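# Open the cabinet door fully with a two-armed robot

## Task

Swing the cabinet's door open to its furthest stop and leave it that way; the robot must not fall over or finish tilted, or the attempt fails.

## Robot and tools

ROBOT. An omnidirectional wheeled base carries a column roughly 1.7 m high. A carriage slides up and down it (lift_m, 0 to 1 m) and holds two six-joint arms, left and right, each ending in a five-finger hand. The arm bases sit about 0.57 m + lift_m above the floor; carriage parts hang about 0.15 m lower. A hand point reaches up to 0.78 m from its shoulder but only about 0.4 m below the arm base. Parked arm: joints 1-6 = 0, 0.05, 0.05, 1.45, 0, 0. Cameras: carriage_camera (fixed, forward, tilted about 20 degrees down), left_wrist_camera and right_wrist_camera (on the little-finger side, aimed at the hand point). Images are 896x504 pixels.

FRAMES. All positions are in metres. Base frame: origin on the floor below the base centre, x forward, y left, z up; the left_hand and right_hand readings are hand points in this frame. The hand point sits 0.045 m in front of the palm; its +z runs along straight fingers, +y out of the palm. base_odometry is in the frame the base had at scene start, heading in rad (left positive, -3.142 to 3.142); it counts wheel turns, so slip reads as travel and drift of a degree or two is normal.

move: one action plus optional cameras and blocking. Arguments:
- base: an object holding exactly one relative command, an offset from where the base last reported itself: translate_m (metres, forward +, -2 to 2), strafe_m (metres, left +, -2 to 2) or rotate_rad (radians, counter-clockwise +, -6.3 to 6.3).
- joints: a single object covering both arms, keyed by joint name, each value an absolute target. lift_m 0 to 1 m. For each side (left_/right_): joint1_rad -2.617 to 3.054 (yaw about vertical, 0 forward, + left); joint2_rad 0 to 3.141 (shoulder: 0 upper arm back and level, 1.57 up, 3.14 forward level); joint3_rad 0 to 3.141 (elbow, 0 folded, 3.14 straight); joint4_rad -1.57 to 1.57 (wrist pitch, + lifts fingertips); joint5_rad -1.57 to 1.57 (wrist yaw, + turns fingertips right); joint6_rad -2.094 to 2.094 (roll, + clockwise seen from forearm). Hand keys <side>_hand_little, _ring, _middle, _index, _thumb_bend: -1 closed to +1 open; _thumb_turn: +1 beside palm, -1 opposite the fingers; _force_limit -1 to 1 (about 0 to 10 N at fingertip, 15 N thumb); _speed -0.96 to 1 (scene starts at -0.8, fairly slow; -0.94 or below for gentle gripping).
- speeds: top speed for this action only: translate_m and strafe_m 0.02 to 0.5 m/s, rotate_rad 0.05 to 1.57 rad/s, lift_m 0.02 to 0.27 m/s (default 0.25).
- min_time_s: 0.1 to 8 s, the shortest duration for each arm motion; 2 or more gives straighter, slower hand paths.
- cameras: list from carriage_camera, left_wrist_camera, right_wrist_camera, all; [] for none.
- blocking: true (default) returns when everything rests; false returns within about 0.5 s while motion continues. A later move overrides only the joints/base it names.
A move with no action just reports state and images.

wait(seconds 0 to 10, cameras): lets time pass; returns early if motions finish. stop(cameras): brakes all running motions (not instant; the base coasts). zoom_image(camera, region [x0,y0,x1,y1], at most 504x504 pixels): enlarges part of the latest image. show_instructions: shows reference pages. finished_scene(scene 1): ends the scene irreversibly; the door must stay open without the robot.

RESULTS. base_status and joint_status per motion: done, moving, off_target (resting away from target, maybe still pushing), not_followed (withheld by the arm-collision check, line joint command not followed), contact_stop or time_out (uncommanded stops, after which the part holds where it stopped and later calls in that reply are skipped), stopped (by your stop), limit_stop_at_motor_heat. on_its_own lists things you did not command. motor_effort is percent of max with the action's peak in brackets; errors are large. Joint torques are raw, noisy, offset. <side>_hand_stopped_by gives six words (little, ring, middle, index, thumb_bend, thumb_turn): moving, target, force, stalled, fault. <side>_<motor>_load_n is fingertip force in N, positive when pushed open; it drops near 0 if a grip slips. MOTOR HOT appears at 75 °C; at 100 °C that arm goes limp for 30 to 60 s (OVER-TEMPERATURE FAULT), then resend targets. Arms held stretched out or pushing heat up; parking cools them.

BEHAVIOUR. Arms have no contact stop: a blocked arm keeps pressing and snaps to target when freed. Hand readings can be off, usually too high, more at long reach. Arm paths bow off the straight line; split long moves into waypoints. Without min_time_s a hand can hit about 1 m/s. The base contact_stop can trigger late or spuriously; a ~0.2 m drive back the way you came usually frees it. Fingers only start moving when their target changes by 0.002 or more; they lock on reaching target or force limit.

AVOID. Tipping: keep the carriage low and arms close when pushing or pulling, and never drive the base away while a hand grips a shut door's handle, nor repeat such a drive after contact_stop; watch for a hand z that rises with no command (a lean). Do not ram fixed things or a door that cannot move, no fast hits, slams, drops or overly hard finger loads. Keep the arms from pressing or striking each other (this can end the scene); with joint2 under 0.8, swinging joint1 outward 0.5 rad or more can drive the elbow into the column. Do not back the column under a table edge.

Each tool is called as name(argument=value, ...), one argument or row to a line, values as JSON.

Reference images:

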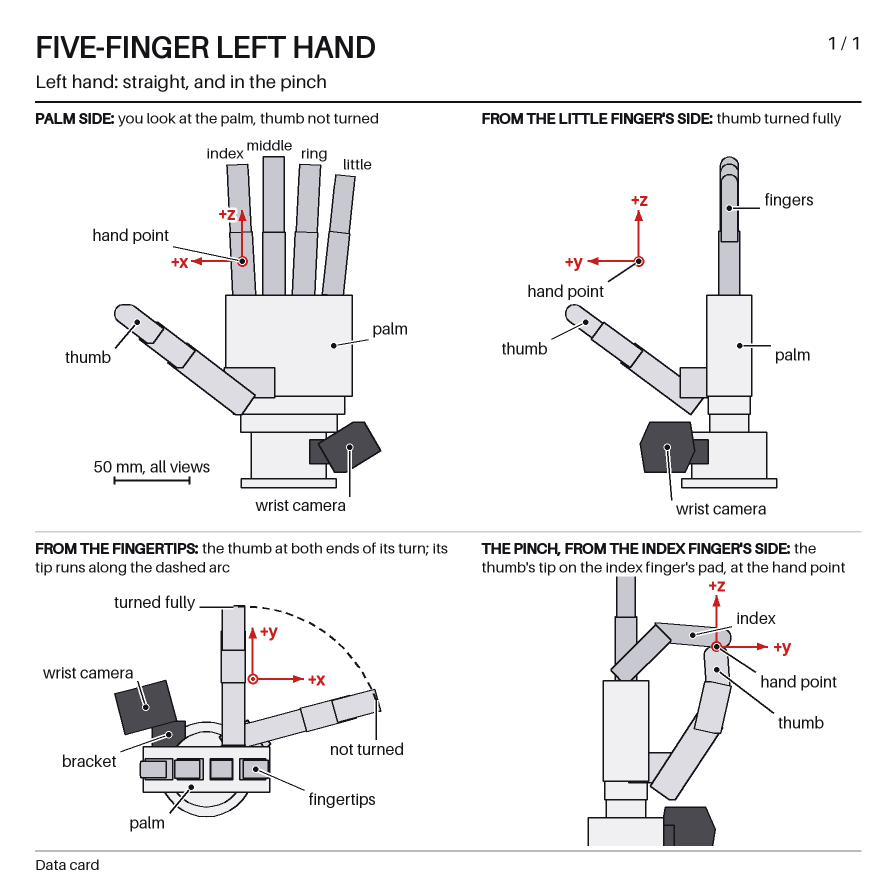

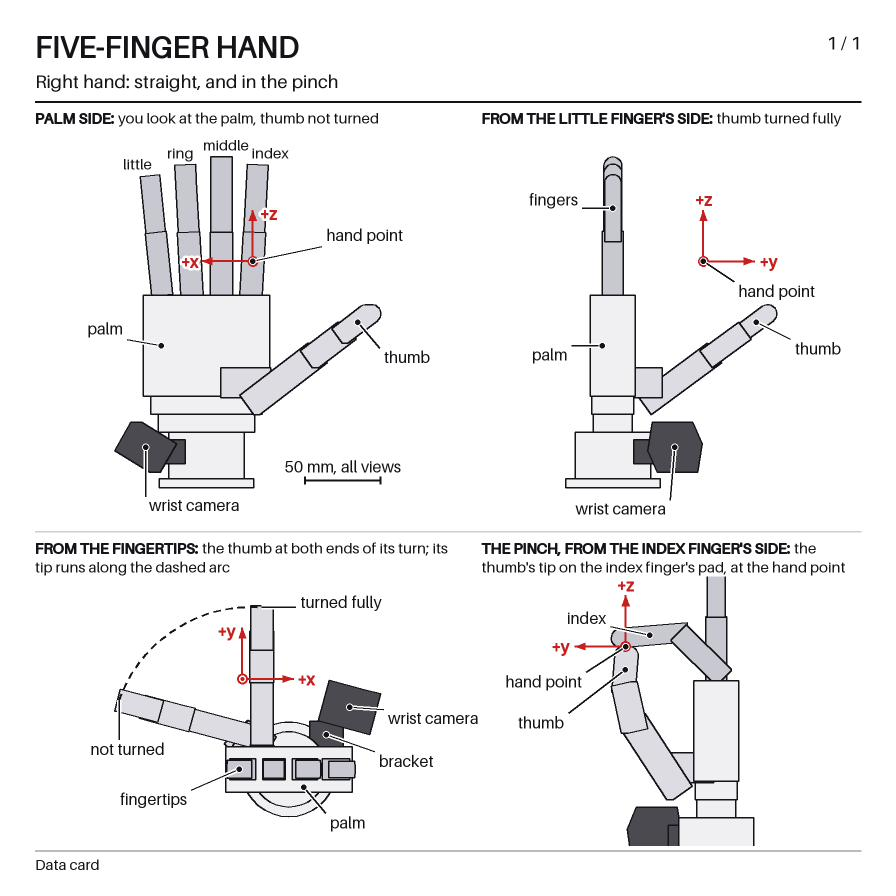

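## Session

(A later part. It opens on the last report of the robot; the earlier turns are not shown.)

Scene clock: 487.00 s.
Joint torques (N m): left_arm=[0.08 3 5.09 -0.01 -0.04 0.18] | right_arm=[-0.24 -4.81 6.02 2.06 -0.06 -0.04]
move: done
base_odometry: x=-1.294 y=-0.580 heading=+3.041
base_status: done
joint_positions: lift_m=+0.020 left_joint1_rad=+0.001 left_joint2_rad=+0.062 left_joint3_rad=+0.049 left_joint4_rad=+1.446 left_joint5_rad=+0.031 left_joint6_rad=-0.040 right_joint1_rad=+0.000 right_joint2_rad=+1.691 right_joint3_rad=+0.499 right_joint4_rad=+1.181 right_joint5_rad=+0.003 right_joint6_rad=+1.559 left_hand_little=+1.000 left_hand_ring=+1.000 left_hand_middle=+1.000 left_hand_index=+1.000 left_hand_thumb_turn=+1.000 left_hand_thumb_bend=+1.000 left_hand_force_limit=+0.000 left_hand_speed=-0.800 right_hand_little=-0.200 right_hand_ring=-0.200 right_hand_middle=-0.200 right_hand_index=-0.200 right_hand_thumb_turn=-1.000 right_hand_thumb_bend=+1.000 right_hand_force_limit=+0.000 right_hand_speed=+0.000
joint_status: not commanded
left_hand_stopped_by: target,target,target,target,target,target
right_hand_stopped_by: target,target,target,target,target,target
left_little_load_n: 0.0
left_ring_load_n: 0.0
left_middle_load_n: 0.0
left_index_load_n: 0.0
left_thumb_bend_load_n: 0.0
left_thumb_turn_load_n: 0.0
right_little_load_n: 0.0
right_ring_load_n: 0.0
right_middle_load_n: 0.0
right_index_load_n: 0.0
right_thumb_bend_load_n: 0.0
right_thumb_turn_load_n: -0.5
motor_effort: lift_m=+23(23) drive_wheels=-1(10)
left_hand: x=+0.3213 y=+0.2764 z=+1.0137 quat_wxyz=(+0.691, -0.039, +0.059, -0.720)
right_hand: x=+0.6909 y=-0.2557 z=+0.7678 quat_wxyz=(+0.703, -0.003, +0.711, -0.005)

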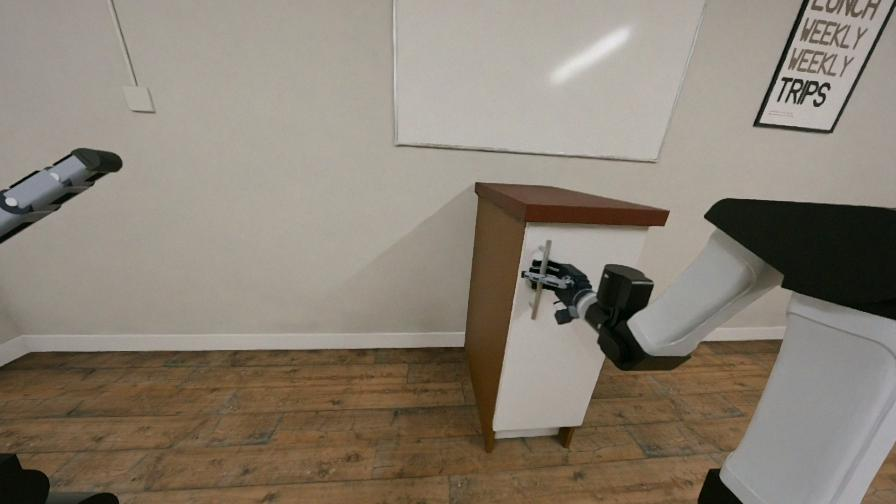

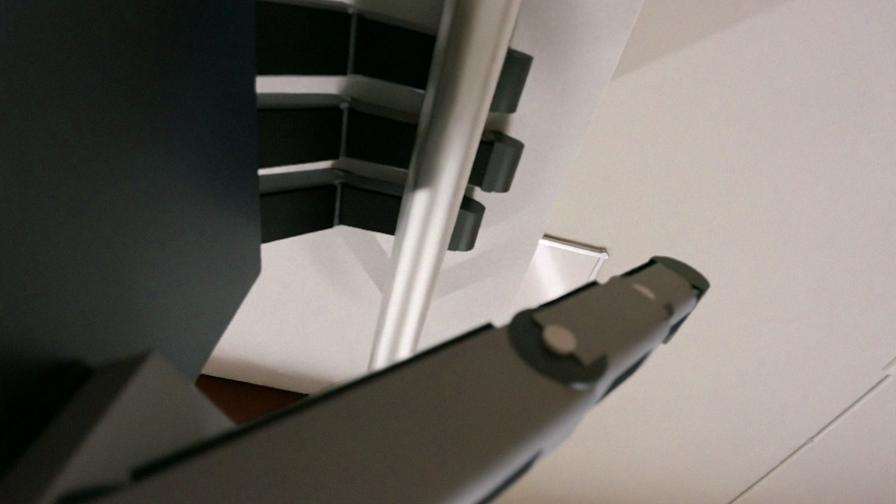

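move(
  joints={"right_hand_speed": -0.8, "right_hand_force_limit": -0.2, "right_hand_little": -0.55, "right_hand_ring": -0.55, "right_hand_middle": -0.55, "right_hand_index": -0.55},
  cameras=["right_wrist_camera"],
)

move(
  joints={"right_hand_thumb_bend": -0.1},
  cameras=["carriage_camera", "right_wrist_camera"],
)

Scene clock: 502.73 s.
Joint torques (N m): left_arm=[0.1 2.97 5.26 -0.03 -0.03 0.19] | right_arm=[-0.24 -4.94 6.06 2.06 -0.07 -0.03]
move: off_target
base_odometry: x=-1.294 y=-0.580 heading=+3.041
base_status: not commanded
joint_positions: lift_m=+0.020 left_joint1_rad=+0.001 left_joint2_rad=+0.062 left_joint3_rad=+0.049 left_joint4_rad=+1.446 left_joint5_rad=+0.031 left_joint6_rad=-0.040 right_joint1_rad=+0.000 right_joint2_rad=+1.693 right_joint3_rad=+0.499 right_joint4_rad=+1.181 right_joint5_rad=+0.003 right_joint6_rad=+1.559 left_hand_little=+1.000 left_hand_ring=+1.000 left_hand_middle=+1.000 left_hand_index=+1.000 left_hand_thumb_turn=+1.000 left_hand_thumb_bend=+1.000 left_hand_force_limit=+0.000 left_hand_speed=-0.800 right_hand_little=-0.457 right_hand_ring=-0.474 right_hand_middle=-0.492 right_hand_index=-0.511 right_hand_thumb_turn=-1.000 right_hand_thumb_bend=+1.000 right_hand_force_limit=-0.200 right_hand_speed=-0.800
joint_status: right_hand_little off_target (ended at -0.457, target -0.550); right_hand_ring off_target (ended at -0.474, target -0.550); right_hand_middle off_target (ended at -0.492, target -0.550); right_hand_index off_target (ended at -0.511, target -0.550); the others done
left_hand_stopped_by: target,target,target,target,target,target
right_hand_stopped_by: force,force,force,force,target,target
left_little_load_n: 0.0
left_ring_load_n: 0.0
left_middle_load_n: -0.5
left_index_load_n: 0.0
left_thumb_bend_load_n: 0.0
left_thumb_turn_load_n: 0.0
right_little_load_n: 0.0
right_ring_load_n: 0.0
right_middle_load_n: 1.0
right_index_load_n: 4.5
right_thumb_bend_load_n: 0.0
right_thumb_turn_load_n: -0.5
motor_effort: lift_m=+23(23) drive_wheels=+0(1)
left_hand: x=+0.3213 y=+0.2764 z=+1.0137 quat_wxyz=(+0.691, -0.039, +0.059, -0.720)
right_hand: x=+0.6910 y=-0.2557 z=+0.7671 quat_wxyz=(+0.703, -0.003, +0.711, -0.005)

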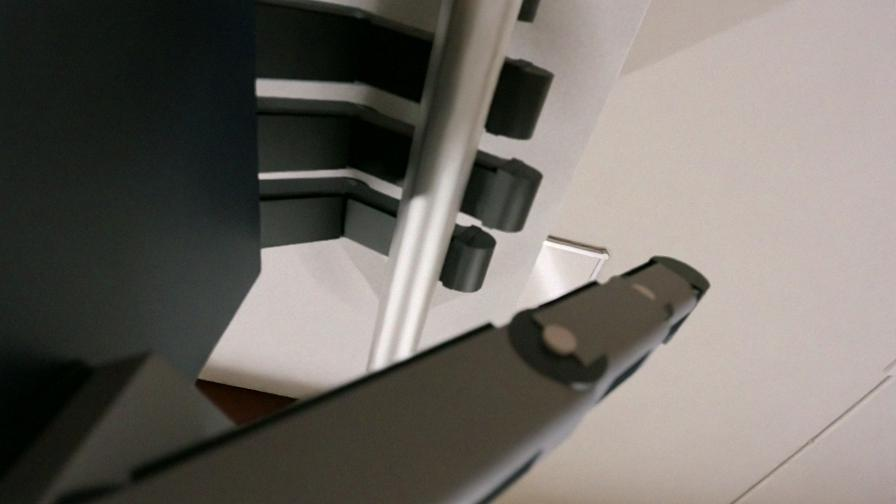

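Scene clock: 506.83 s.
Joint torques (N m): left_arm=[0.1 3 5.26 0 -0.04 0.19] | right_arm=[-0.25 -5 6.01 2.07 -0.04 -0.04]
move: off_target
base_odometry: x=-1.294 y=-0.580 heading=+3.041
base_status: not commanded
joint_positions: lift_m=+0.020 left_joint1_rad=+0.001 left_joint2_rad=+0.062 left_joint3_rad=+0.049 left_joint4_rad=+1.446 left_joint5_rad=+0.031 left_joint6_rad=-0.040 right_joint1_rad=+0.000 right_joint2_rad=+1.693 right_joint3_rad=+0.499 right_joint4_rad=+1.181 right_joint5_rad=+0.003 right_joint6_rad=+1.559 left_hand_little=+1.000 left_hand_ring=+1.000 left_hand_middle=+1.000 left_hand_index=+1.000 left_hand_thumb_turn=+1.000 left_hand_thumb_bend=+1.000 left_hand_force_limit=+0.000 left_hand_speed=-0.800 right_hand_little=-0.457 right_hand_ring=-0.474 right_hand_middle=-0.492 right_hand_index=-0.511 right_hand_thumb_turn=-1.000 right_hand_thumb_bend=+0.442 right_hand_force_limit=-0.200 right_hand_speed=-0.800
joint_status: right_hand_thumb_bend off_target (ended at +0.442, target -0.100)
left_hand_stopped_by: target,target,target,target,target,target
right_hand_stopped_by: force,force,force,force,force,target
left_little_load_n: 0.0
left_ring_load_n: 0.0
left_middle_load_n: 0.0
left_index_load_n: 0.0
left_thumb_bend_load_n: 0.0
left_thumb_turn_load_n: 0.0
right_little_load_n: 0.0
right_ring_load_n: 0.5
right_middle_load_n: 2.0
right_index_load_n: 4.5
right_thumb_bend_load_n: 9.0
right_thumb_turn_load_n: 1.0
motor_effort: lift_m=+23(23) drive_wheels=+0(1)
left_hand: x=+0.3213 y=+0.2764 z=+1.0137 quat_wxyz=(+0.691, -0.039, +0.059, -0.720)
right_hand: x=+0.6910 y=-0.2557 z=+0.7671 quat_wxyz=(+0.703, -0.003, +0.711, -0.005)

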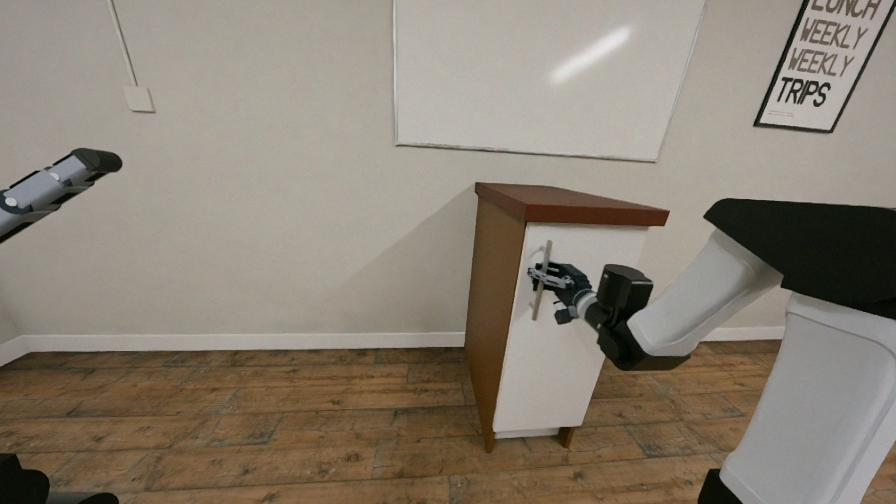

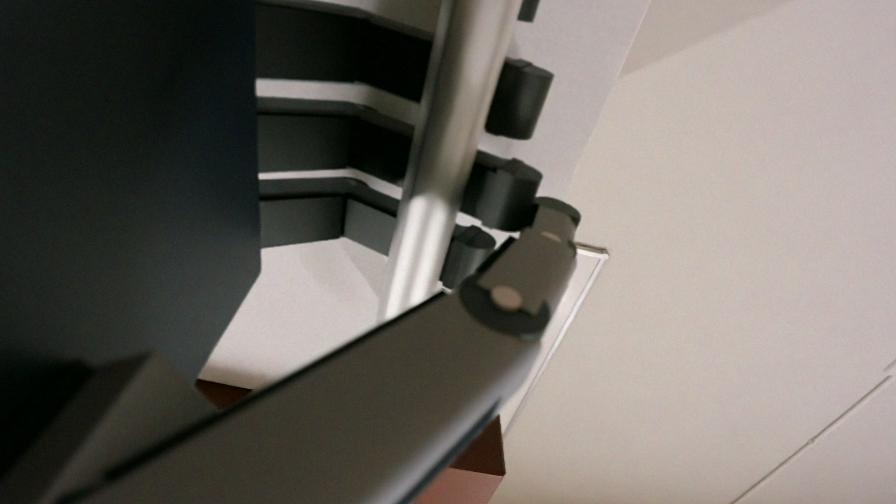

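move(
  base={"translate_m": -0.04},
  speeds={"translate_m": 0.03},
  cameras=["carriage_camera", "right_wrist_camera"],
)

Scene clock: 515.50 s.
Joint torques (N m): left_arm=[0.12 2.97 5.18 -0.05 -0.04 0.19] | right_arm=[-0.25 -5.12 5.68 2.08 -0.25 -0.05]
move: done
base_odometry: x=-1.254 y=-0.584 heading=+3.041
base_status: done
joint_positions: lift_m=+0.020 left_joint1_rad=+0.001 left_joint2_rad=+0.062 left_joint3_rad=+0.049 left_joint4_rad=+1.447 left_joint5_rad=+0.031 left_joint6_rad=-0.040 right_joint1_rad=+0.000 right_joint2_rad=+1.695 right_joint3_rad=+0.503 right_joint4_rad=+1.180 right_joint5_rad=+0.020 right_joint6_rad=+1.560 left_hand_little=+1.000 left_hand_ring=+1.000 left_hand_middle=+1.000 left_hand_index=+1.000 left_hand_thumb_turn=+1.000 left_hand_thumb_bend=+1.000 left_hand_force_limit=+0.000 left_hand_speed=-0.800 right_hand_little=-0.457 right_hand_ring=-0.474 right_hand_middle=-0.492 right_hand_index=-0.512 right_hand_thumb_turn=-1.000 right_hand_thumb_bend=+0.442 right_hand_force_limit=-0.200 right_hand_speed=-0.800
joint_status: not commanded
left_hand_stopped_by: target,target,target,target,target,target
right_hand_stopped_by: force,force,force,force,force,target
left_little_load_n: 0.0
left_ring_load_n: 0.0
left_middle_load_n: 0.0
left_index_load_n: 0.0
left_thumb_bend_load_n: 0.0
left_thumb_turn_load_n: 0.0
right_little_load_n: 0.0
right_ring_load_n: 1.0
right_middle_load_n: 1.5
right_index_load_n: 3.0
right_thumb_bend_load_n: 9.0
right_thumb_turn_load_n: 1.0
motor_effort: lift_m=+23(23) drive_wheels=+2(5)
left_hand: x=+0.3210 y=+0.2764 z=+1.0138 quat_wxyz=(+0.691, -0.038, +0.058, -0.720)
right_hand: x=+0.6927 y=-0.2589 z=+0.7674 quat_wxyz=(+0.703, +0.003, +0.711, -0.011)

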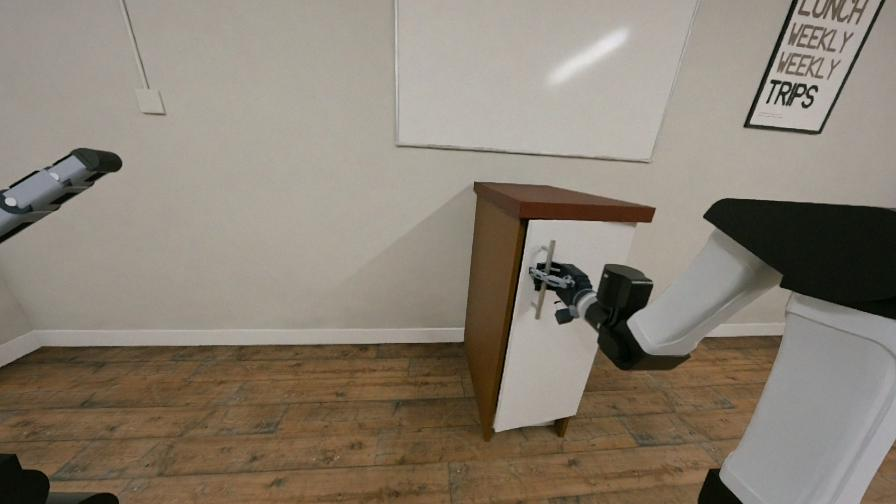

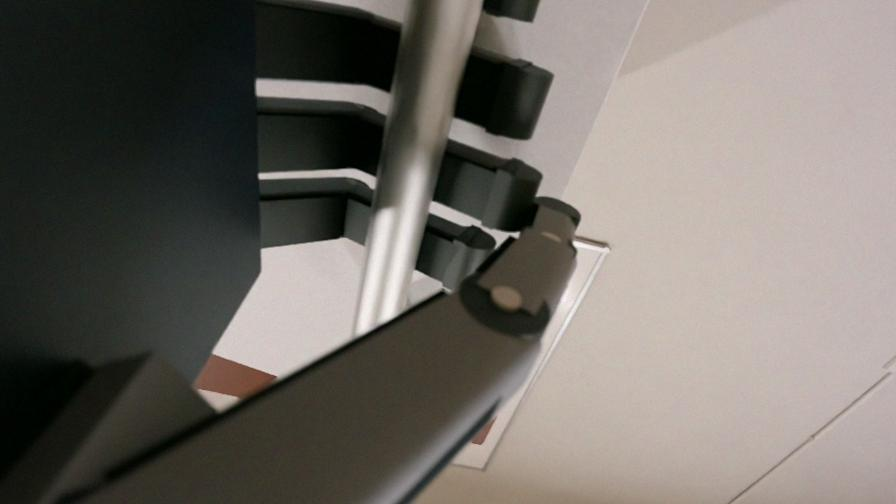

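move(
  base={"strafe_m": -0.018},
  speeds={"strafe_m": 0.03},
)

move(
  base={"translate_m": -0.045},
  speeds={"translate_m": 0.03},
)

move(
  base={"strafe_m": -0.018},
  speeds={"strafe_m": 0.03},
  cameras=["carriage_camera", "right_wrist_camera"],
)

Scene clock: 537.53 s.
Joint torques (N m): left_arm=[0.27 3.02 5.26 0 -0.05 0.18] | right_arm=[-1.25 -5.15 5.68 2.07 0.3 -0.03]
move: done
base_odometry: x=-1.252 y=-0.566 heading=+3.041
base_status: done
joint_positions: lift_m=+0.020 left_joint1_rad=+0.001 left_joint2_rad=+0.062 left_joint3_rad=+0.049 left_joint4_rad=+1.447 left_joint5_rad=+0.032 left_joint6_rad=-0.040 right_joint1_rad=+0.011 right_joint2_rad=+1.695 right_joint3_rad=+0.503 right_joint4_rad=+1.180 right_joint5_rad=-0.029 right_joint6_rad=+1.560 left_hand_little=+1.000 left_hand_ring=+1.000 left_hand_middle=+1.000 left_hand_index=+1.000 left_hand_thumb_turn=+1.000 left_hand_thumb_bend=+1.000 left_hand_force_limit=+0.000 left_hand_speed=-0.800 right_hand_little=-0.457 right_hand_ring=-0.474 right_hand_middle=-0.492 right_hand_index=-0.512 right_hand_thumb_turn=-1.000 right_hand_thumb_bend=+0.442 right_hand_force_limit=-0.200 right_hand_speed=-0.800
joint_status: not commanded
left_hand_stopped_by: target,target,target,target,target,target
right_hand_stopped_by: force,force,force,force,force,target
left_little_load_n: 0.0
left_ring_load_n: 0.0
left_middle_load_n: 0.0
left_index_load_n: 0.0
left_thumb_bend_load_n: 0.0
left_thumb_turn_load_n: 0.0
right_little_load_n: 0.0
right_ring_load_n: 1.0
right_middle_load_n: 1.5
right_index_load_n: 2.0
right_thumb_bend_load_n: 9.0
right_thumb_turn_load_n: 1.0
motor_effort: lift_m=+23(23) drive_wheels=+2(5)
left_hand: x=+0.3210 y=+0.2762 z=+1.0137 quat_wxyz=(+0.691, -0.038, +0.059, -0.720)
right_hand: x=+0.6890 y=-0.2444 z=+0.7675 quat_wxyz=(+0.703, -0.018, +0.711, +0.010)
pictures: none

Scene clock: 539.57 s.
Joint torques (N m): left_arm=[0.12 2.95 5.31 -0.04 -0.06 0.18] | right_arm=[-0.65 -5.19 5.76 2.08 -0.03 -0.04]
move: done
base_odometry: x=-1.207 y=-0.571 heading=+3.041
base_status: done
joint_positions: lift_m=+0.020 left_joint1_rad=+0.001 left_joint2_rad=+0.062 left_joint3_rad=+0.049 left_joint4_rad=+1.447 left_joint5_rad=+0.032 left_joint6_rad=-0.040 right_joint1_rad=+0.004 right_joint2_rad=+1.695 right_joint3_rad=+0.503 right_joint4_rad=+1.181 right_joint5_rad=+0.002 right_joint6_rad=+1.560 left_hand_little=+1.000 left_hand_ring=+1.000 left_hand_middle=+1.000 left_hand_index=+1.000 left_hand_thumb_turn=+1.000 left_hand_thumb_bend=+1.000 left_hand_force_limit=+0.000 left_hand_speed=-0.800 right_hand_little=-0.457 right_hand_ring=-0.474 right_hand_middle=-0.492 right_hand_index=-0.512 right_hand_thumb_turn=-1.000 right_hand_thumb_bend=+0.443 right_hand_force_limit=-0.200 right_hand_speed=-0.800
joint_status: not commanded
left_hand_stopped_by: target,target,target,target,target,target
right_hand_stopped_by: force,force,force,force,force,target
left_little_load_n: 0.0
left_ring_load_n: 0.0
left_middle_load_n: 0.0
left_index_load_n: 0.0
left_thumb_bend_load_n: 0.0
left_thumb_turn_load_n: -0.5
right_little_load_n: 0.5
right_ring_load_n: 2.0
right_middle_load_n: 1.5
right_index_load_n: 0.5
right_thumb_bend_load_n: 8.5
right_thumb_turn_load_n: 0.5
motor_effort: lift_m=+23(23) drive_wheels=+1(10)
left_hand: x=+0.3210 y=+0.2762 z=+1.0137 quat_wxyz=(+0.691, -0.038, +0.059, -0.720)
right_hand: x=+0.6914 y=-0.2534 z=+0.7677 quat_wxyz=(+0.703, -0.005, +0.711, -0.003)
pictures: none

Scene clock: 540.60 s.
Joint torques (N m): left_arm=[0.02 3 5.29 -0.03 -0.02 0.18] | right_arm=[-1.16 -5.19 5.72 2.05 0.34 -0.04]
move: done
base_odometry: x=-1.205 y=-0.553 heading=+3.041
base_status: done
joint_positions: lift_m=+0.020 left_joint1_rad=+0.001 left_joint2_rad=+0.062 left_joint3_rad=+0.049 left_joint4_rad=+1.447 left_joint5_rad=+0.032 left_joint6_rad=-0.040 right_joint1_rad=+0.011 right_joint2_rad=+1.695 right_joint3_rad=+0.503 right_joint4_rad=+1.181 right_joint5_rad=-0.031 right_joint6_rad=+1.560 left_hand_little=+1.000 left_hand_ring=+1.000 left_hand_middle=+1.000 left_hand_index=+1.000 left_hand_thumb_turn=+1.000 left_hand_thumb_bend=+1.000 left_hand_force_limit=+0.000 left_hand_speed=-0.800 right_hand_little=-0.457 right_hand_ring=-0.474 right_hand_middle=-0.492 right_hand_index=-0.512 right_hand_thumb_turn=-1.000 right_hand_thumb_bend=+0.443 right_hand_force_limit=-0.200 right_hand_speed=-0.800
joint_status: not commanded
left_hand_stopped_by: target,target,target,target,target,target
right_hand_stopped_by: force,force,force,force,force,target
left_little_load_n: 0.0
left_ring_load_n: 0.0
left_middle_load_n: 0.0
left_index_load_n: 0.0
left_thumb_bend_load_n: 0.0
left_thumb_turn_load_n: 0.0
right_little_load_n: 0.0
right_ring_load_n: 1.0
right_middle_load_n: 1.5
right_index_load_n: 1.5
right_thumb_bend_load_n: 8.5
right_thumb_turn_load_n: 0.5
motor_effort: lift_m=+23(23) drive_wheels=+2(7)
left_hand: x=+0.3210 y=+0.2762 z=+1.0137 quat_wxyz=(+0.691, -0.038, +0.059, -0.720)
right_hand: x=+0.6888 y=-0.2441 z=+0.7677 quat_wxyz=(+0.703, -0.019, +0.711, +0.011)

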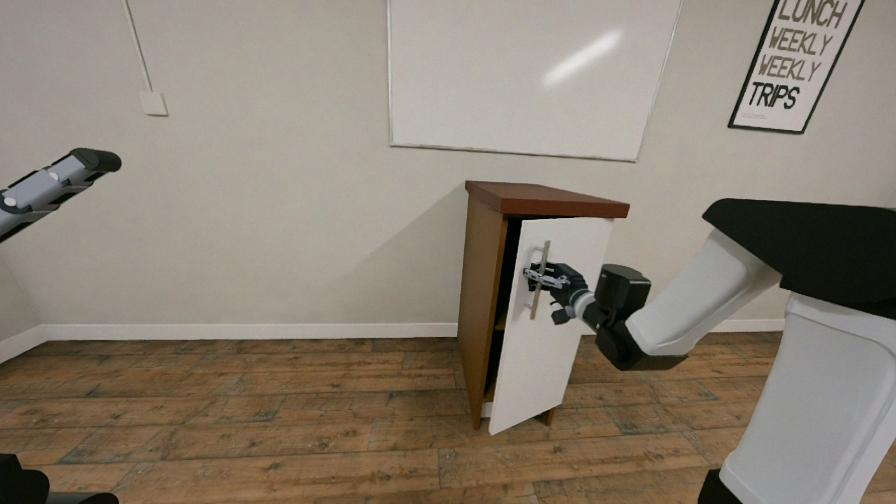

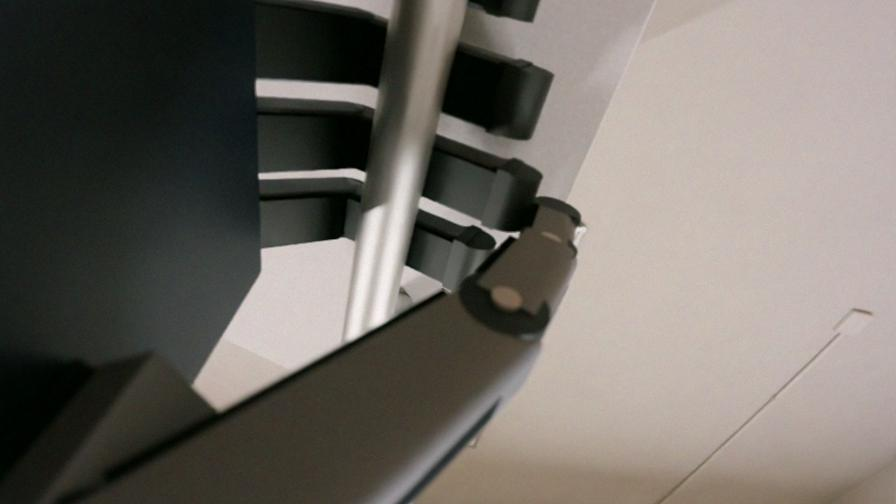

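move(
  base={"translate_m": -0.045},
  speeds={"translate_m": 0.03},
)

move(
  base={"strafe_m": -0.05},
  joints={"right_joint5_rad": -0.18},
  min_time_s=1.6,
  speeds={"strafe_m": 0.03},
  cameras=["carriage_camera", "right_wrist_camera"],
)

Scene clock: 551.47 s.
Joint torques (N m): left_arm=[0.1 3.06 5.2 -0.01 -0.05 0.18] | right_arm=[-0.23 -5.19 5.63 2.06 -0.15 -0.04]
move: done
base_odometry: x=-1.161 y=-0.557 heading=+3.041
base_status: done
joint_positions: lift_m=+0.020 left_joint1_rad=+0.001 left_joint2_rad=+0.062 left_joint3_rad=+0.049 left_joint4_rad=+1.447 left_joint5_rad=+0.032 left_joint6_rad=-0.040 right_joint1_rad=+0.000 right_joint2_rad=+1.695 right_joint3_rad=+0.503 right_joint4_rad=+1.182 right_joint5_rad=+0.012 right_joint6_rad=+1.560 left_hand_little=+1.000 left_hand_ring=+1.000 left_hand_middle=+1.000 left_hand_index=+1.000 left_hand_thumb_turn=+1.000 left_hand_thumb_bend=+1.000 left_hand_force_limit=+0.000 left_hand_speed=-0.800 right_hand_little=-0.457 right_hand_ring=-0.474 right_hand_middle=-0.492 right_hand_index=-0.512 right_hand_thumb_turn=-1.000 right_hand_thumb_bend=+0.443 right_hand_force_limit=-0.200 right_hand_speed=-0.800
joint_status: not commanded
left_hand_stopped_by: target,target,target,target,target,target
right_hand_stopped_by: force,force,force,force,force,target
left_little_load_n: 0.0
left_ring_load_n: 0.0
left_middle_load_n: 0.0
left_index_load_n: 0.0
left_thumb_bend_load_n: 0.0
left_thumb_turn_load_n: 0.0
right_little_load_n: 0.5
right_ring_load_n: 1.0
right_middle_load_n: 1.5
right_index_load_n: 0.5
right_thumb_bend_load_n: 8.5
right_thumb_turn_load_n: 0.5
motor_effort: lift_m=+23(23) drive_wheels=+1(9)
left_hand: x=+0.3210 y=+0.2762 z=+1.0137 quat_wxyz=(+0.691, -0.038, +0.059, -0.720)
right_hand: x=+0.6922 y=-0.2573 z=+0.7679 quat_wxyz=(+0.703, +0.000, +0.711, -0.008)
pictures: none

Scene clock: 553.63 s.
Joint torques (N m): left_arm=[0.14 2.99 5.24 0.02 -0.05 0.18] | right_arm=[-0.44 -5.15 5.74 2.03 -0.18 -0.04]
move: done
base_odometry: x=-1.155 y=-0.508 heading=+3.041
base_status: done
joint_positions: lift_m=+0.020 left_joint1_rad=+0.001 left_joint2_rad=+0.062 left_joint3_rad=+0.049 left_joint4_rad=+1.447 left_joint5_rad=+0.032 left_joint6_rad=-0.040 right_joint1_rad=+0.003 right_joint2_rad=+1.695 right_joint3_rad=+0.503 right_joint4_rad=+1.182 right_joint5_rad=-0.167 right_joint6_rad=+1.561 left_hand_little=+1.000 left_hand_ring=+1.000 left_hand_middle=+1.000 left_hand_index=+1.000 left_hand_thumb_turn=+1.000 left_hand_thumb_bend=+1.000 left_hand_force_limit=+0.000 left_hand_speed=-0.800 right_hand_little=-0.457 right_hand_ring=-0.474 right_hand_middle=-0.492 right_hand_index=-0.512 right_hand_thumb_turn=-1.000 right_hand_thumb_bend=+0.443 right_hand_force_limit=-0.200 right_hand_speed=-0.800
joint_status: all done
left_hand_stopped_by: target,target,target,target,target,target
right_hand_stopped_by: force,force,force,force,force,target
left_little_load_n: 0.0
left_ring_load_n: 0.0
left_middle_load_n: 0.0
left_index_load_n: 0.0
left_thumb_bend_load_n: 0.0
left_thumb_turn_load_n: 0.0
right_little_load_n: 0.0
right_ring_load_n: 0.0
right_middle_load_n: 1.5
right_index_load_n: 0.0
right_thumb_bend_load_n: 8.5
right_thumb_turn_load_n: 0.5
motor_effort: lift_m=+23(23) drive_wheels=+1(6)
left_hand: x=+0.3210 y=+0.2762 z=+1.0137 quat_wxyz=(+0.691, -0.038, +0.059, -0.720)
right_hand: x=+0.6785 y=-0.2222 z=+0.7681 quat_wxyz=(+0.701, -0.063, +0.708, +0.057)

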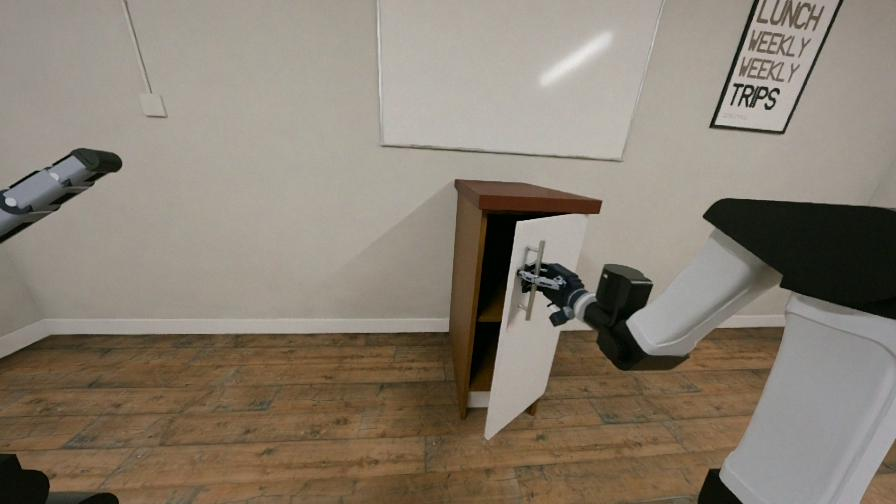

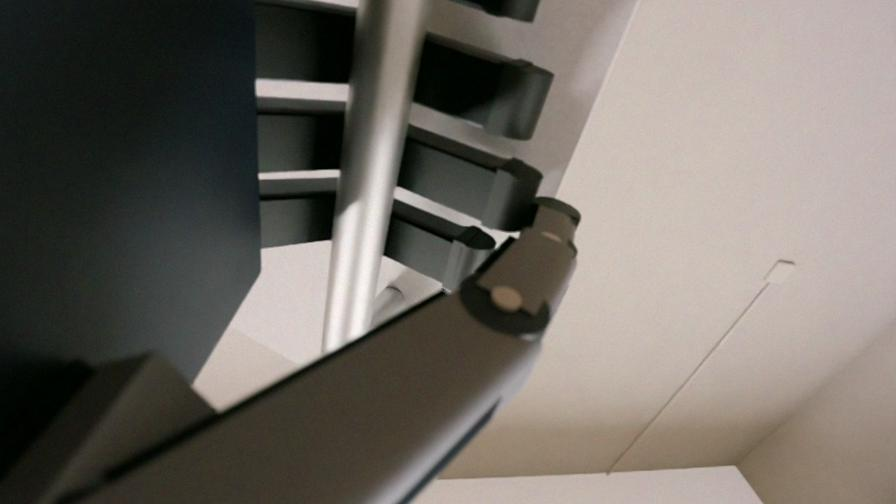

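move(
  base={"translate_m": -0.045},
  speeds={"translate_m": 0.04},
)

move(
  base={"strafe_m": -0.09},
  joints={"right_joint5_rad": -0.4},
  min_time_s=2.2,
  speeds={"strafe_m": 0.04},
  cameras=["carriage_camera", "right_wrist_camera"],
)

Scene clock: 564.03 s.
Joint torques (N m): left_arm=[0.09 3.02 5.07 -0.04 -0.06 0.18] | right_arm=[2.24 -6.37 3.48 2.14 -0.78 -0.08]
move: done
base_odometry: x=-1.111 y=-0.512 heading=+3.041
base_status: done
joint_positions: lift_m=+0.020 left_joint1_rad=+0.001 left_joint2_rad=+0.062 left_joint3_rad=+0.049 left_joint4_rad=+1.447 left_joint5_rad=+0.032 left_joint6_rad=-0.040 right_joint1_rad=-0.029 right_joint2_rad=+1.709 right_joint3_rad=+0.526 right_joint4_rad=+1.171 right_joint5_rad=-0.114 right_joint6_rad=+1.564 left_hand_little=+1.000 left_hand_ring=+1.000 left_hand_middle=+1.000 left_hand_index=+1.000 left_hand_thumb_turn=+1.000 left_hand_thumb_bend=+1.000 left_hand_force_limit=+0.000 left_hand_speed=-0.800 right_hand_little=-0.456 right_hand_ring=-0.473 right_hand_middle=-0.492 right_hand_index=-0.511 right_hand_thumb_turn=-1.000 right_hand_thumb_bend=+0.445 right_hand_force_limit=-0.200 right_hand_speed=-0.800
joint_status: not commanded
left_hand_stopped_by: target,target,target,target,target,target
right_hand_stopped_by: force,force,force,force,force,target
left_little_load_n: 0.0
left_ring_load_n: 0.0
left_middle_load_n: 0.0
left_index_load_n: 0.0
left_thumb_bend_load_n: 0.0
left_thumb_turn_load_n: 0.5
right_little_load_n: 4.5
right_ring_load_n: 5.0
right_middle_load_n: 4.0
right_index_load_n: 6.5
right_thumb_bend_load_n: 23.0
right_thumb_turn_load_n: -2.0
motor_effort: lift_m=+23(23) drive_wheels=+3(7)
left_hand: x=+0.3210 y=+0.2762 z=+1.0137 quat_wxyz=(+0.691, -0.038, +0.059, -0.720)
right_hand: x=+0.6911 y=-0.2467 z=+0.7686 quat_wxyz=(+0.702, -0.032, +0.711, +0.028)
pictures: none

Scene clock: 566.73 s.
Joint torques (N m): left_arm=[0.13 3 5.33 -0.01 -0.06 0.18] | right_arm=[0.49 -6.32 5.3 1.92 -0.37 -0.1]
move: off_target
base_odometry: x=-1.102 y=-0.423 heading=+3.041
base_status: done
joint_positions: lift_m=+0.020 left_joint1_rad=+0.001 left_joint2_rad=+0.062 left_joint3_rad=+0.049 left_joint4_rad=+1.447 left_joint5_rad=+0.032 left_joint6_rad=-0.040 right_joint1_rad=-0.009 right_joint2_rad=+1.709 right_joint3_rad=+0.505 right_joint4_rad=+1.189 right_joint5_rad=-0.369 right_joint6_rad=+1.565 left_hand_little=+1.000 left_hand_ring=+1.000 left_hand_middle=+1.000 left_hand_index=+1.000 left_hand_thumb_turn=+1.000 left_hand_thumb_bend=+1.000 left_hand_force_limit=+0.000 left_hand_speed=-0.800 right_hand_little=-0.457 right_hand_ring=-0.474 right_hand_middle=-0.492 right_hand_index=-0.512 right_hand_thumb_turn=-1.000 right_hand_thumb_bend=+0.444 right_hand_force_limit=-0.200 right_hand_speed=-0.800
joint_status: right_joint5_rad off_target (ended at -0.369, target -0.400)
left_hand_stopped_by: target,target,target,target,target,target
right_hand_stopped_by: force,force,force,force,force,target
left_little_load_n: 0.0
left_ring_load_n: 0.0
left_middle_load_n: 0.0
left_index_load_n: 0.0
left_thumb_bend_load_n: 0.0
left_thumb_turn_load_n: 0.0
right_little_load_n: 0.5
right_ring_load_n: 0.0
right_middle_load_n: 1.5
right_index_load_n: 0.0
right_thumb_bend_load_n: 8.0
right_thumb_turn_load_n: 0.5
motor_effort: lift_m=+23(23) drive_wheels=+0(9)
left_hand: x=+0.3210 y=+0.2762 z=+1.0137 quat_wxyz=(+0.691, -0.038, +0.059, -0.720)
right_hand: x=+0.6591 y=-0.1929 z=+0.7655 quat_wxyz=(+0.691, -0.128, +0.700, +0.126)

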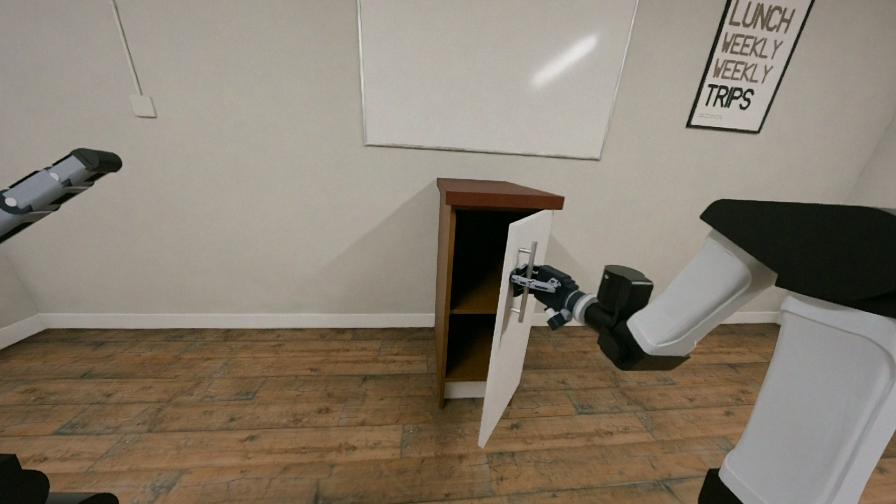

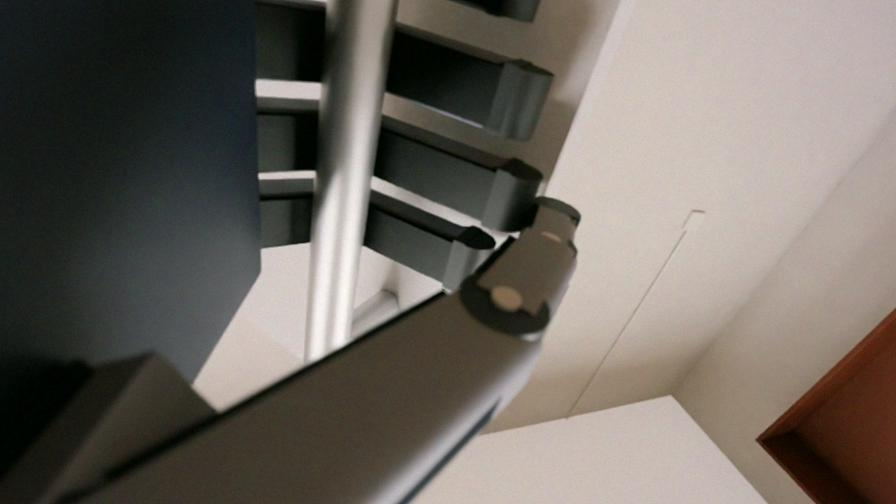

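move(
  base={"strafe_m": -0.11},
  joints={"right_joint5_rad": -0.6},
  min_time_s=2.6,
  speeds={"strafe_m": 0.04},
  cameras=["carriage_camera", "right_wrist_camera"],
)

Scene clock: 597.70 s.
Joint torques (N m): left_arm=[0.17 3.06 5.31 0.01 -0.05 0.18] | right_arm=[-0.02 -6.13 5.29 1.83 -0.15 -0.09]
move: done
base_odometry: x=-1.090 y=-0.313 heading=+3.041
base_status: done
joint_positions: lift_m=+0.020 left_joint1_rad=+0.001 left_joint2_rad=+0.062 left_joint3_rad=+0.049 left_joint4_rad=+1.447 left_joint5_rad=+0.032 left_joint6_rad=-0.040 right_joint1_rad=-0.004 right_joint2_rad=+1.709 right_joint3_rad=+0.505 right_joint4_rad=+1.189 right_joint5_rad=-0.590 right_joint6_rad=+1.565 left_hand_little=+1.000 left_hand_ring=+1.000 left_hand_middle=+1.000 left_hand_index=+1.000 left_hand_thumb_turn=+1.000 left_hand_thumb_bend=+1.000 left_hand_force_limit=+0.000 left_hand_speed=-0.800 right_hand_little=-0.457 right_hand_ring=-0.474 right_hand_middle=-0.492 right_hand_index=-0.512 right_hand_thumb_turn=-1.000 right_hand_thumb_bend=+0.444 right_hand_force_limit=-0.200 right_hand_speed=-0.800
joint_status: all done
left_hand_stopped_by: target,target,target,target,target,target
right_hand_stopped_by: force,force,force,force,force,target
left_little_load_n: 0.0
left_ring_load_n: 0.0
left_middle_load_n: 0.0
left_index_load_n: 0.0
left_thumb_bend_load_n: 0.0
left_thumb_turn_load_n: 0.0
right_little_load_n: 0.0
right_ring_load_n: 0.0
right_middle_load_n: 1.5
right_index_load_n: 0.5
right_thumb_bend_load_n: 8.5
right_thumb_turn_load_n: 0.5
motor_effort: lift_m=+23(23) drive_wheels=-1(10)
left_hand: x=+0.3210 y=+0.2762 z=+1.0137 quat_wxyz=(+0.691, -0.038, +0.059, -0.720)
right_hand: x=+0.6272 y=-0.1589 z=+0.7660 quat_wxyz=(+0.673, -0.204, +0.681, +0.204)

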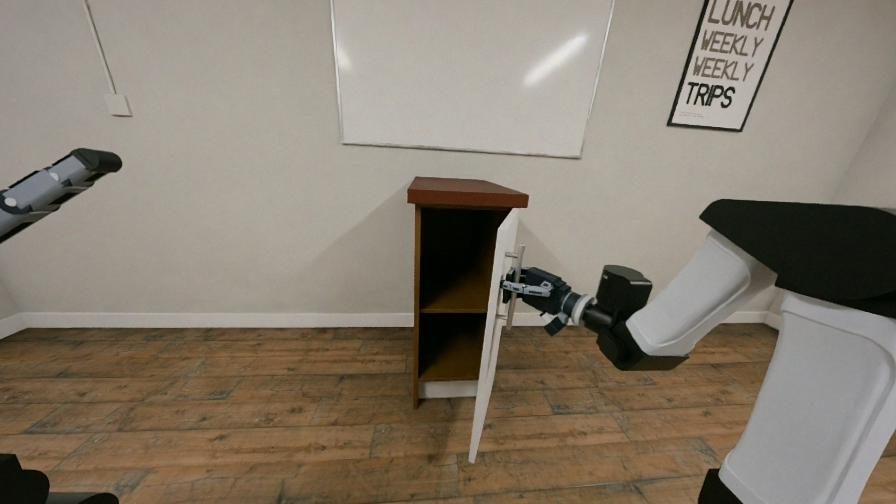

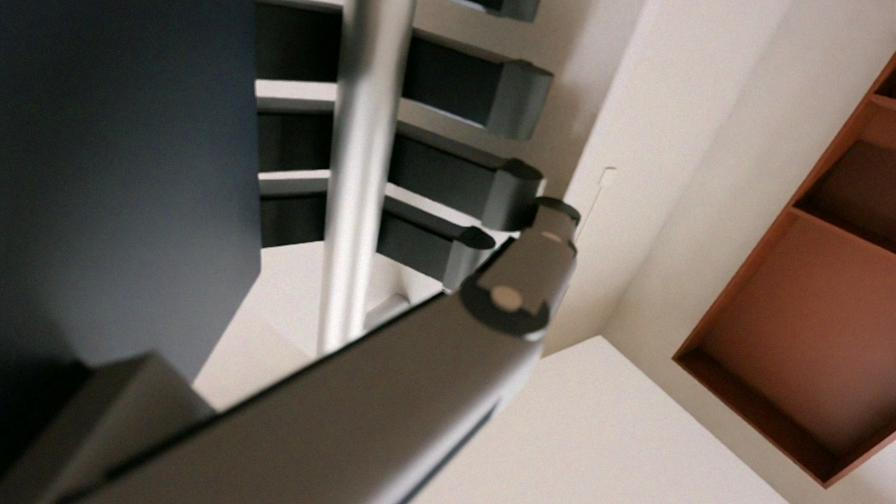

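move(
  base={"strafe_m": -0.10},
  joints={"right_joint5_rad": -0.8},
  min_time_s=2.6,
  speeds={"strafe_m": 0.04},
  cameras=["carriage_camera", "right_wrist_camera"],
)

Scene clock: 605.37 s.
Joint torques (N m): left_arm=[0.06 3.03 5.27 0 -0.05 0.18] | right_arm=[-2.25 -8.28 0.55 2.19 -0.89 -0.08]
move: off_target
base_odometry: x=-1.080 y=-0.214 heading=+3.041
base_status: done
joint_positions: lift_m=+0.020 left_joint1_rad=+0.001 left_joint2_rad=+0.062 left_joint3_rad=+0.049 left_joint4_rad=+1.447 left_joint5_rad=+0.032 left_joint6_rad=-0.040 right_joint1_rad=+0.022 right_joint2_rad=+1.730 right_joint3_rad=+0.551 right_joint4_rad=+1.146 right_joint5_rad=-0.725 right_joint6_rad=+1.563 left_hand_little=+1.000 left_hand_ring=+1.000 left_hand_middle=+1.000 left_hand_index=+1.000 left_hand_thumb_turn=+1.000 left_hand_thumb_bend=+1.000 left_hand_force_limit=+0.000 left_hand_speed=-0.800 right_hand_little=-0.456 right_hand_ring=-0.472 right_hand_middle=-0.491 right_hand_index=-0.511 right_hand_thumb_turn=-1.000 right_hand_thumb_bend=+0.444 right_hand_force_limit=-0.200 right_hand_speed=-0.800
joint_status: right_joint5_rad off_target (ended at -0.725, target -0.800)
left_hand_stopped_by: target,target,target,target,target,target
right_hand_stopped_by: force,force,force,force,force,target
left_little_load_n: 0.0
left_ring_load_n: 0.0
left_middle_load_n: 0.0
left_index_load_n: 0.0
left_thumb_bend_load_n: 0.0
left_thumb_turn_load_n: 0.0
right_little_load_n: 11.5
right_ring_load_n: 19.0
right_middle_load_n: 14.5
right_index_load_n: 13.0
right_thumb_bend_load_n: 19.5
right_thumb_turn_load_n: -7.5
motor_effort: lift_m=+23(23) drive_wheels=+4(10)
left_hand: x=+0.3210 y=+0.2762 z=+1.0137 quat_wxyz=(+0.691, -0.038, +0.059, -0.720)
right_hand: x=+0.6112 y=-0.1328 z=+0.7657 quat_wxyz=(+0.649, -0.256, +0.668, +0.260)

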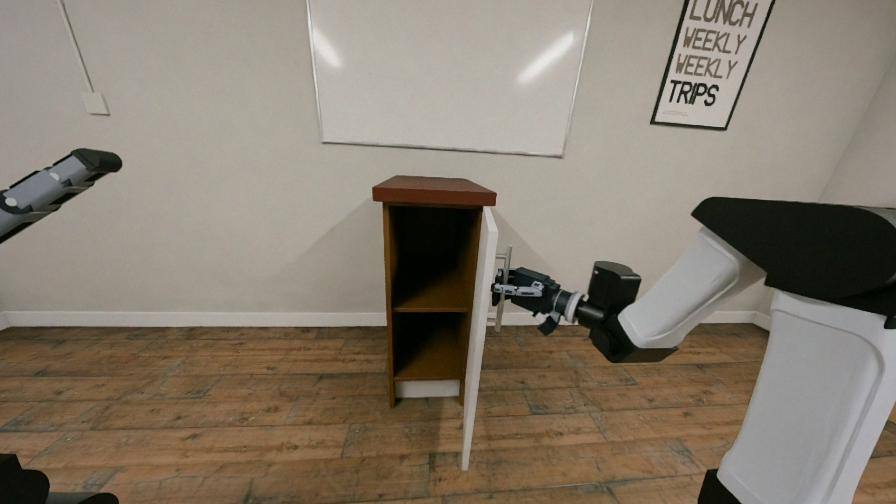

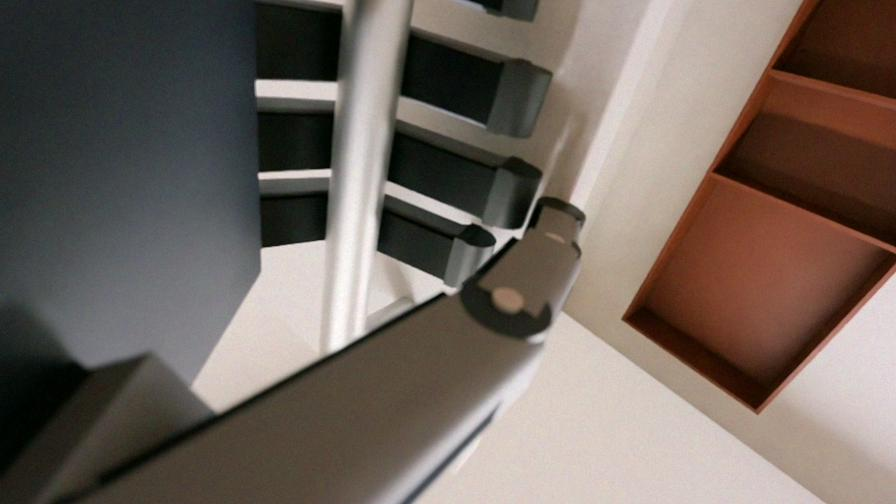

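move(
  base={"translate_m": 0.03},
  speeds={"translate_m": 0.04},
  cameras=["carriage_camera", "right_wrist_camera"],
)

Scene clock: 611.70 s.
Joint torques (N m): left_arm=[0.06 3.03 5.26 -0.01 -0.05 0.19] | right_arm=[-0.9 -7.42 5.38 1.65 -0.12 -0.09]
move: done
base_odometry: x=-1.110 y=-0.211 heading=+3.041
base_status: done
joint_positions: lift_m=+0.020 left_joint1_rad=+0.001 left_joint2_rad=+0.062 left_joint3_rad=+0.049 left_joint4_rad=+1.448 left_joint5_rad=+0.032 left_joint6_rad=-0.040 right_joint1_rad=+0.007 right_joint2_rad=+1.722 right_joint3_rad=+0.502 right_joint4_rad=+1.198 right_joint5_rad=-0.794 right_joint6_rad=+1.565 left_hand_little=+1.000 left_hand_ring=+1.000 left_hand_middle=+1.000 left_hand_index=+1.000 left_hand_thumb_turn=+1.000 left_hand_thumb_bend=+1.000 left_hand_force_limit=+0.000 left_hand_speed=-0.800 right_hand_little=-0.457 right_hand_ring=-0.474 right_hand_middle=-0.492 right_hand_index=-0.512 right_hand_thumb_turn=-1.000 right_hand_thumb_bend=+0.444 right_hand_force_limit=-0.200 right_hand_speed=-0.800
joint_status: not commanded
left_hand_stopped_by: target,target,target,target,target,target
right_hand_stopped_by: force,force,force,force,force,target
left_little_load_n: 0.0
left_ring_load_n: 0.0
left_middle_load_n: 0.0
left_index_load_n: 0.0
left_thumb_bend_load_n: 0.0
left_thumb_turn_load_n: 0.0
right_little_load_n: 0.0
right_ring_load_n: 0.0
right_middle_load_n: 6.0
right_index_load_n: 0.5
right_thumb_bend_load_n: 8.0
right_thumb_turn_load_n: -1.5
on_its_own: right_joint5_rad moved -0.069 to your old target -0.800
motor_effort: lift_m=+23(23) drive_wheels=-2(7)
left_hand: x=+0.3209 y=+0.2762 z=+1.0138 quat_wxyz=(+0.691, -0.038, +0.059, -0.720)
right_hand: x=+0.5909 y=-0.1322 z=+0.7622 quat_wxyz=(+0.645, -0.274, +0.658, +0.277)

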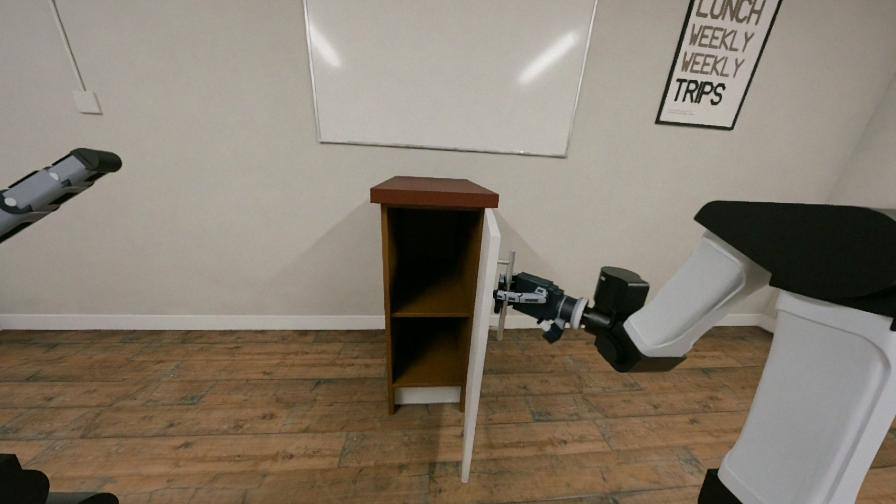

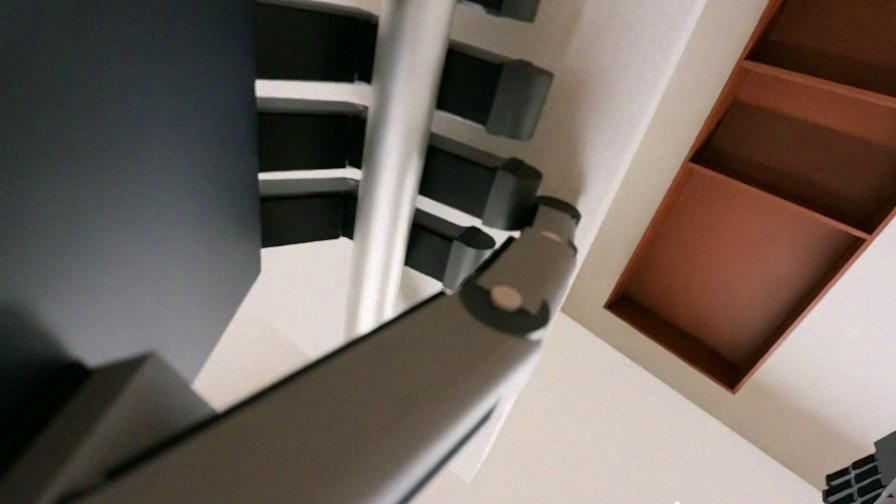

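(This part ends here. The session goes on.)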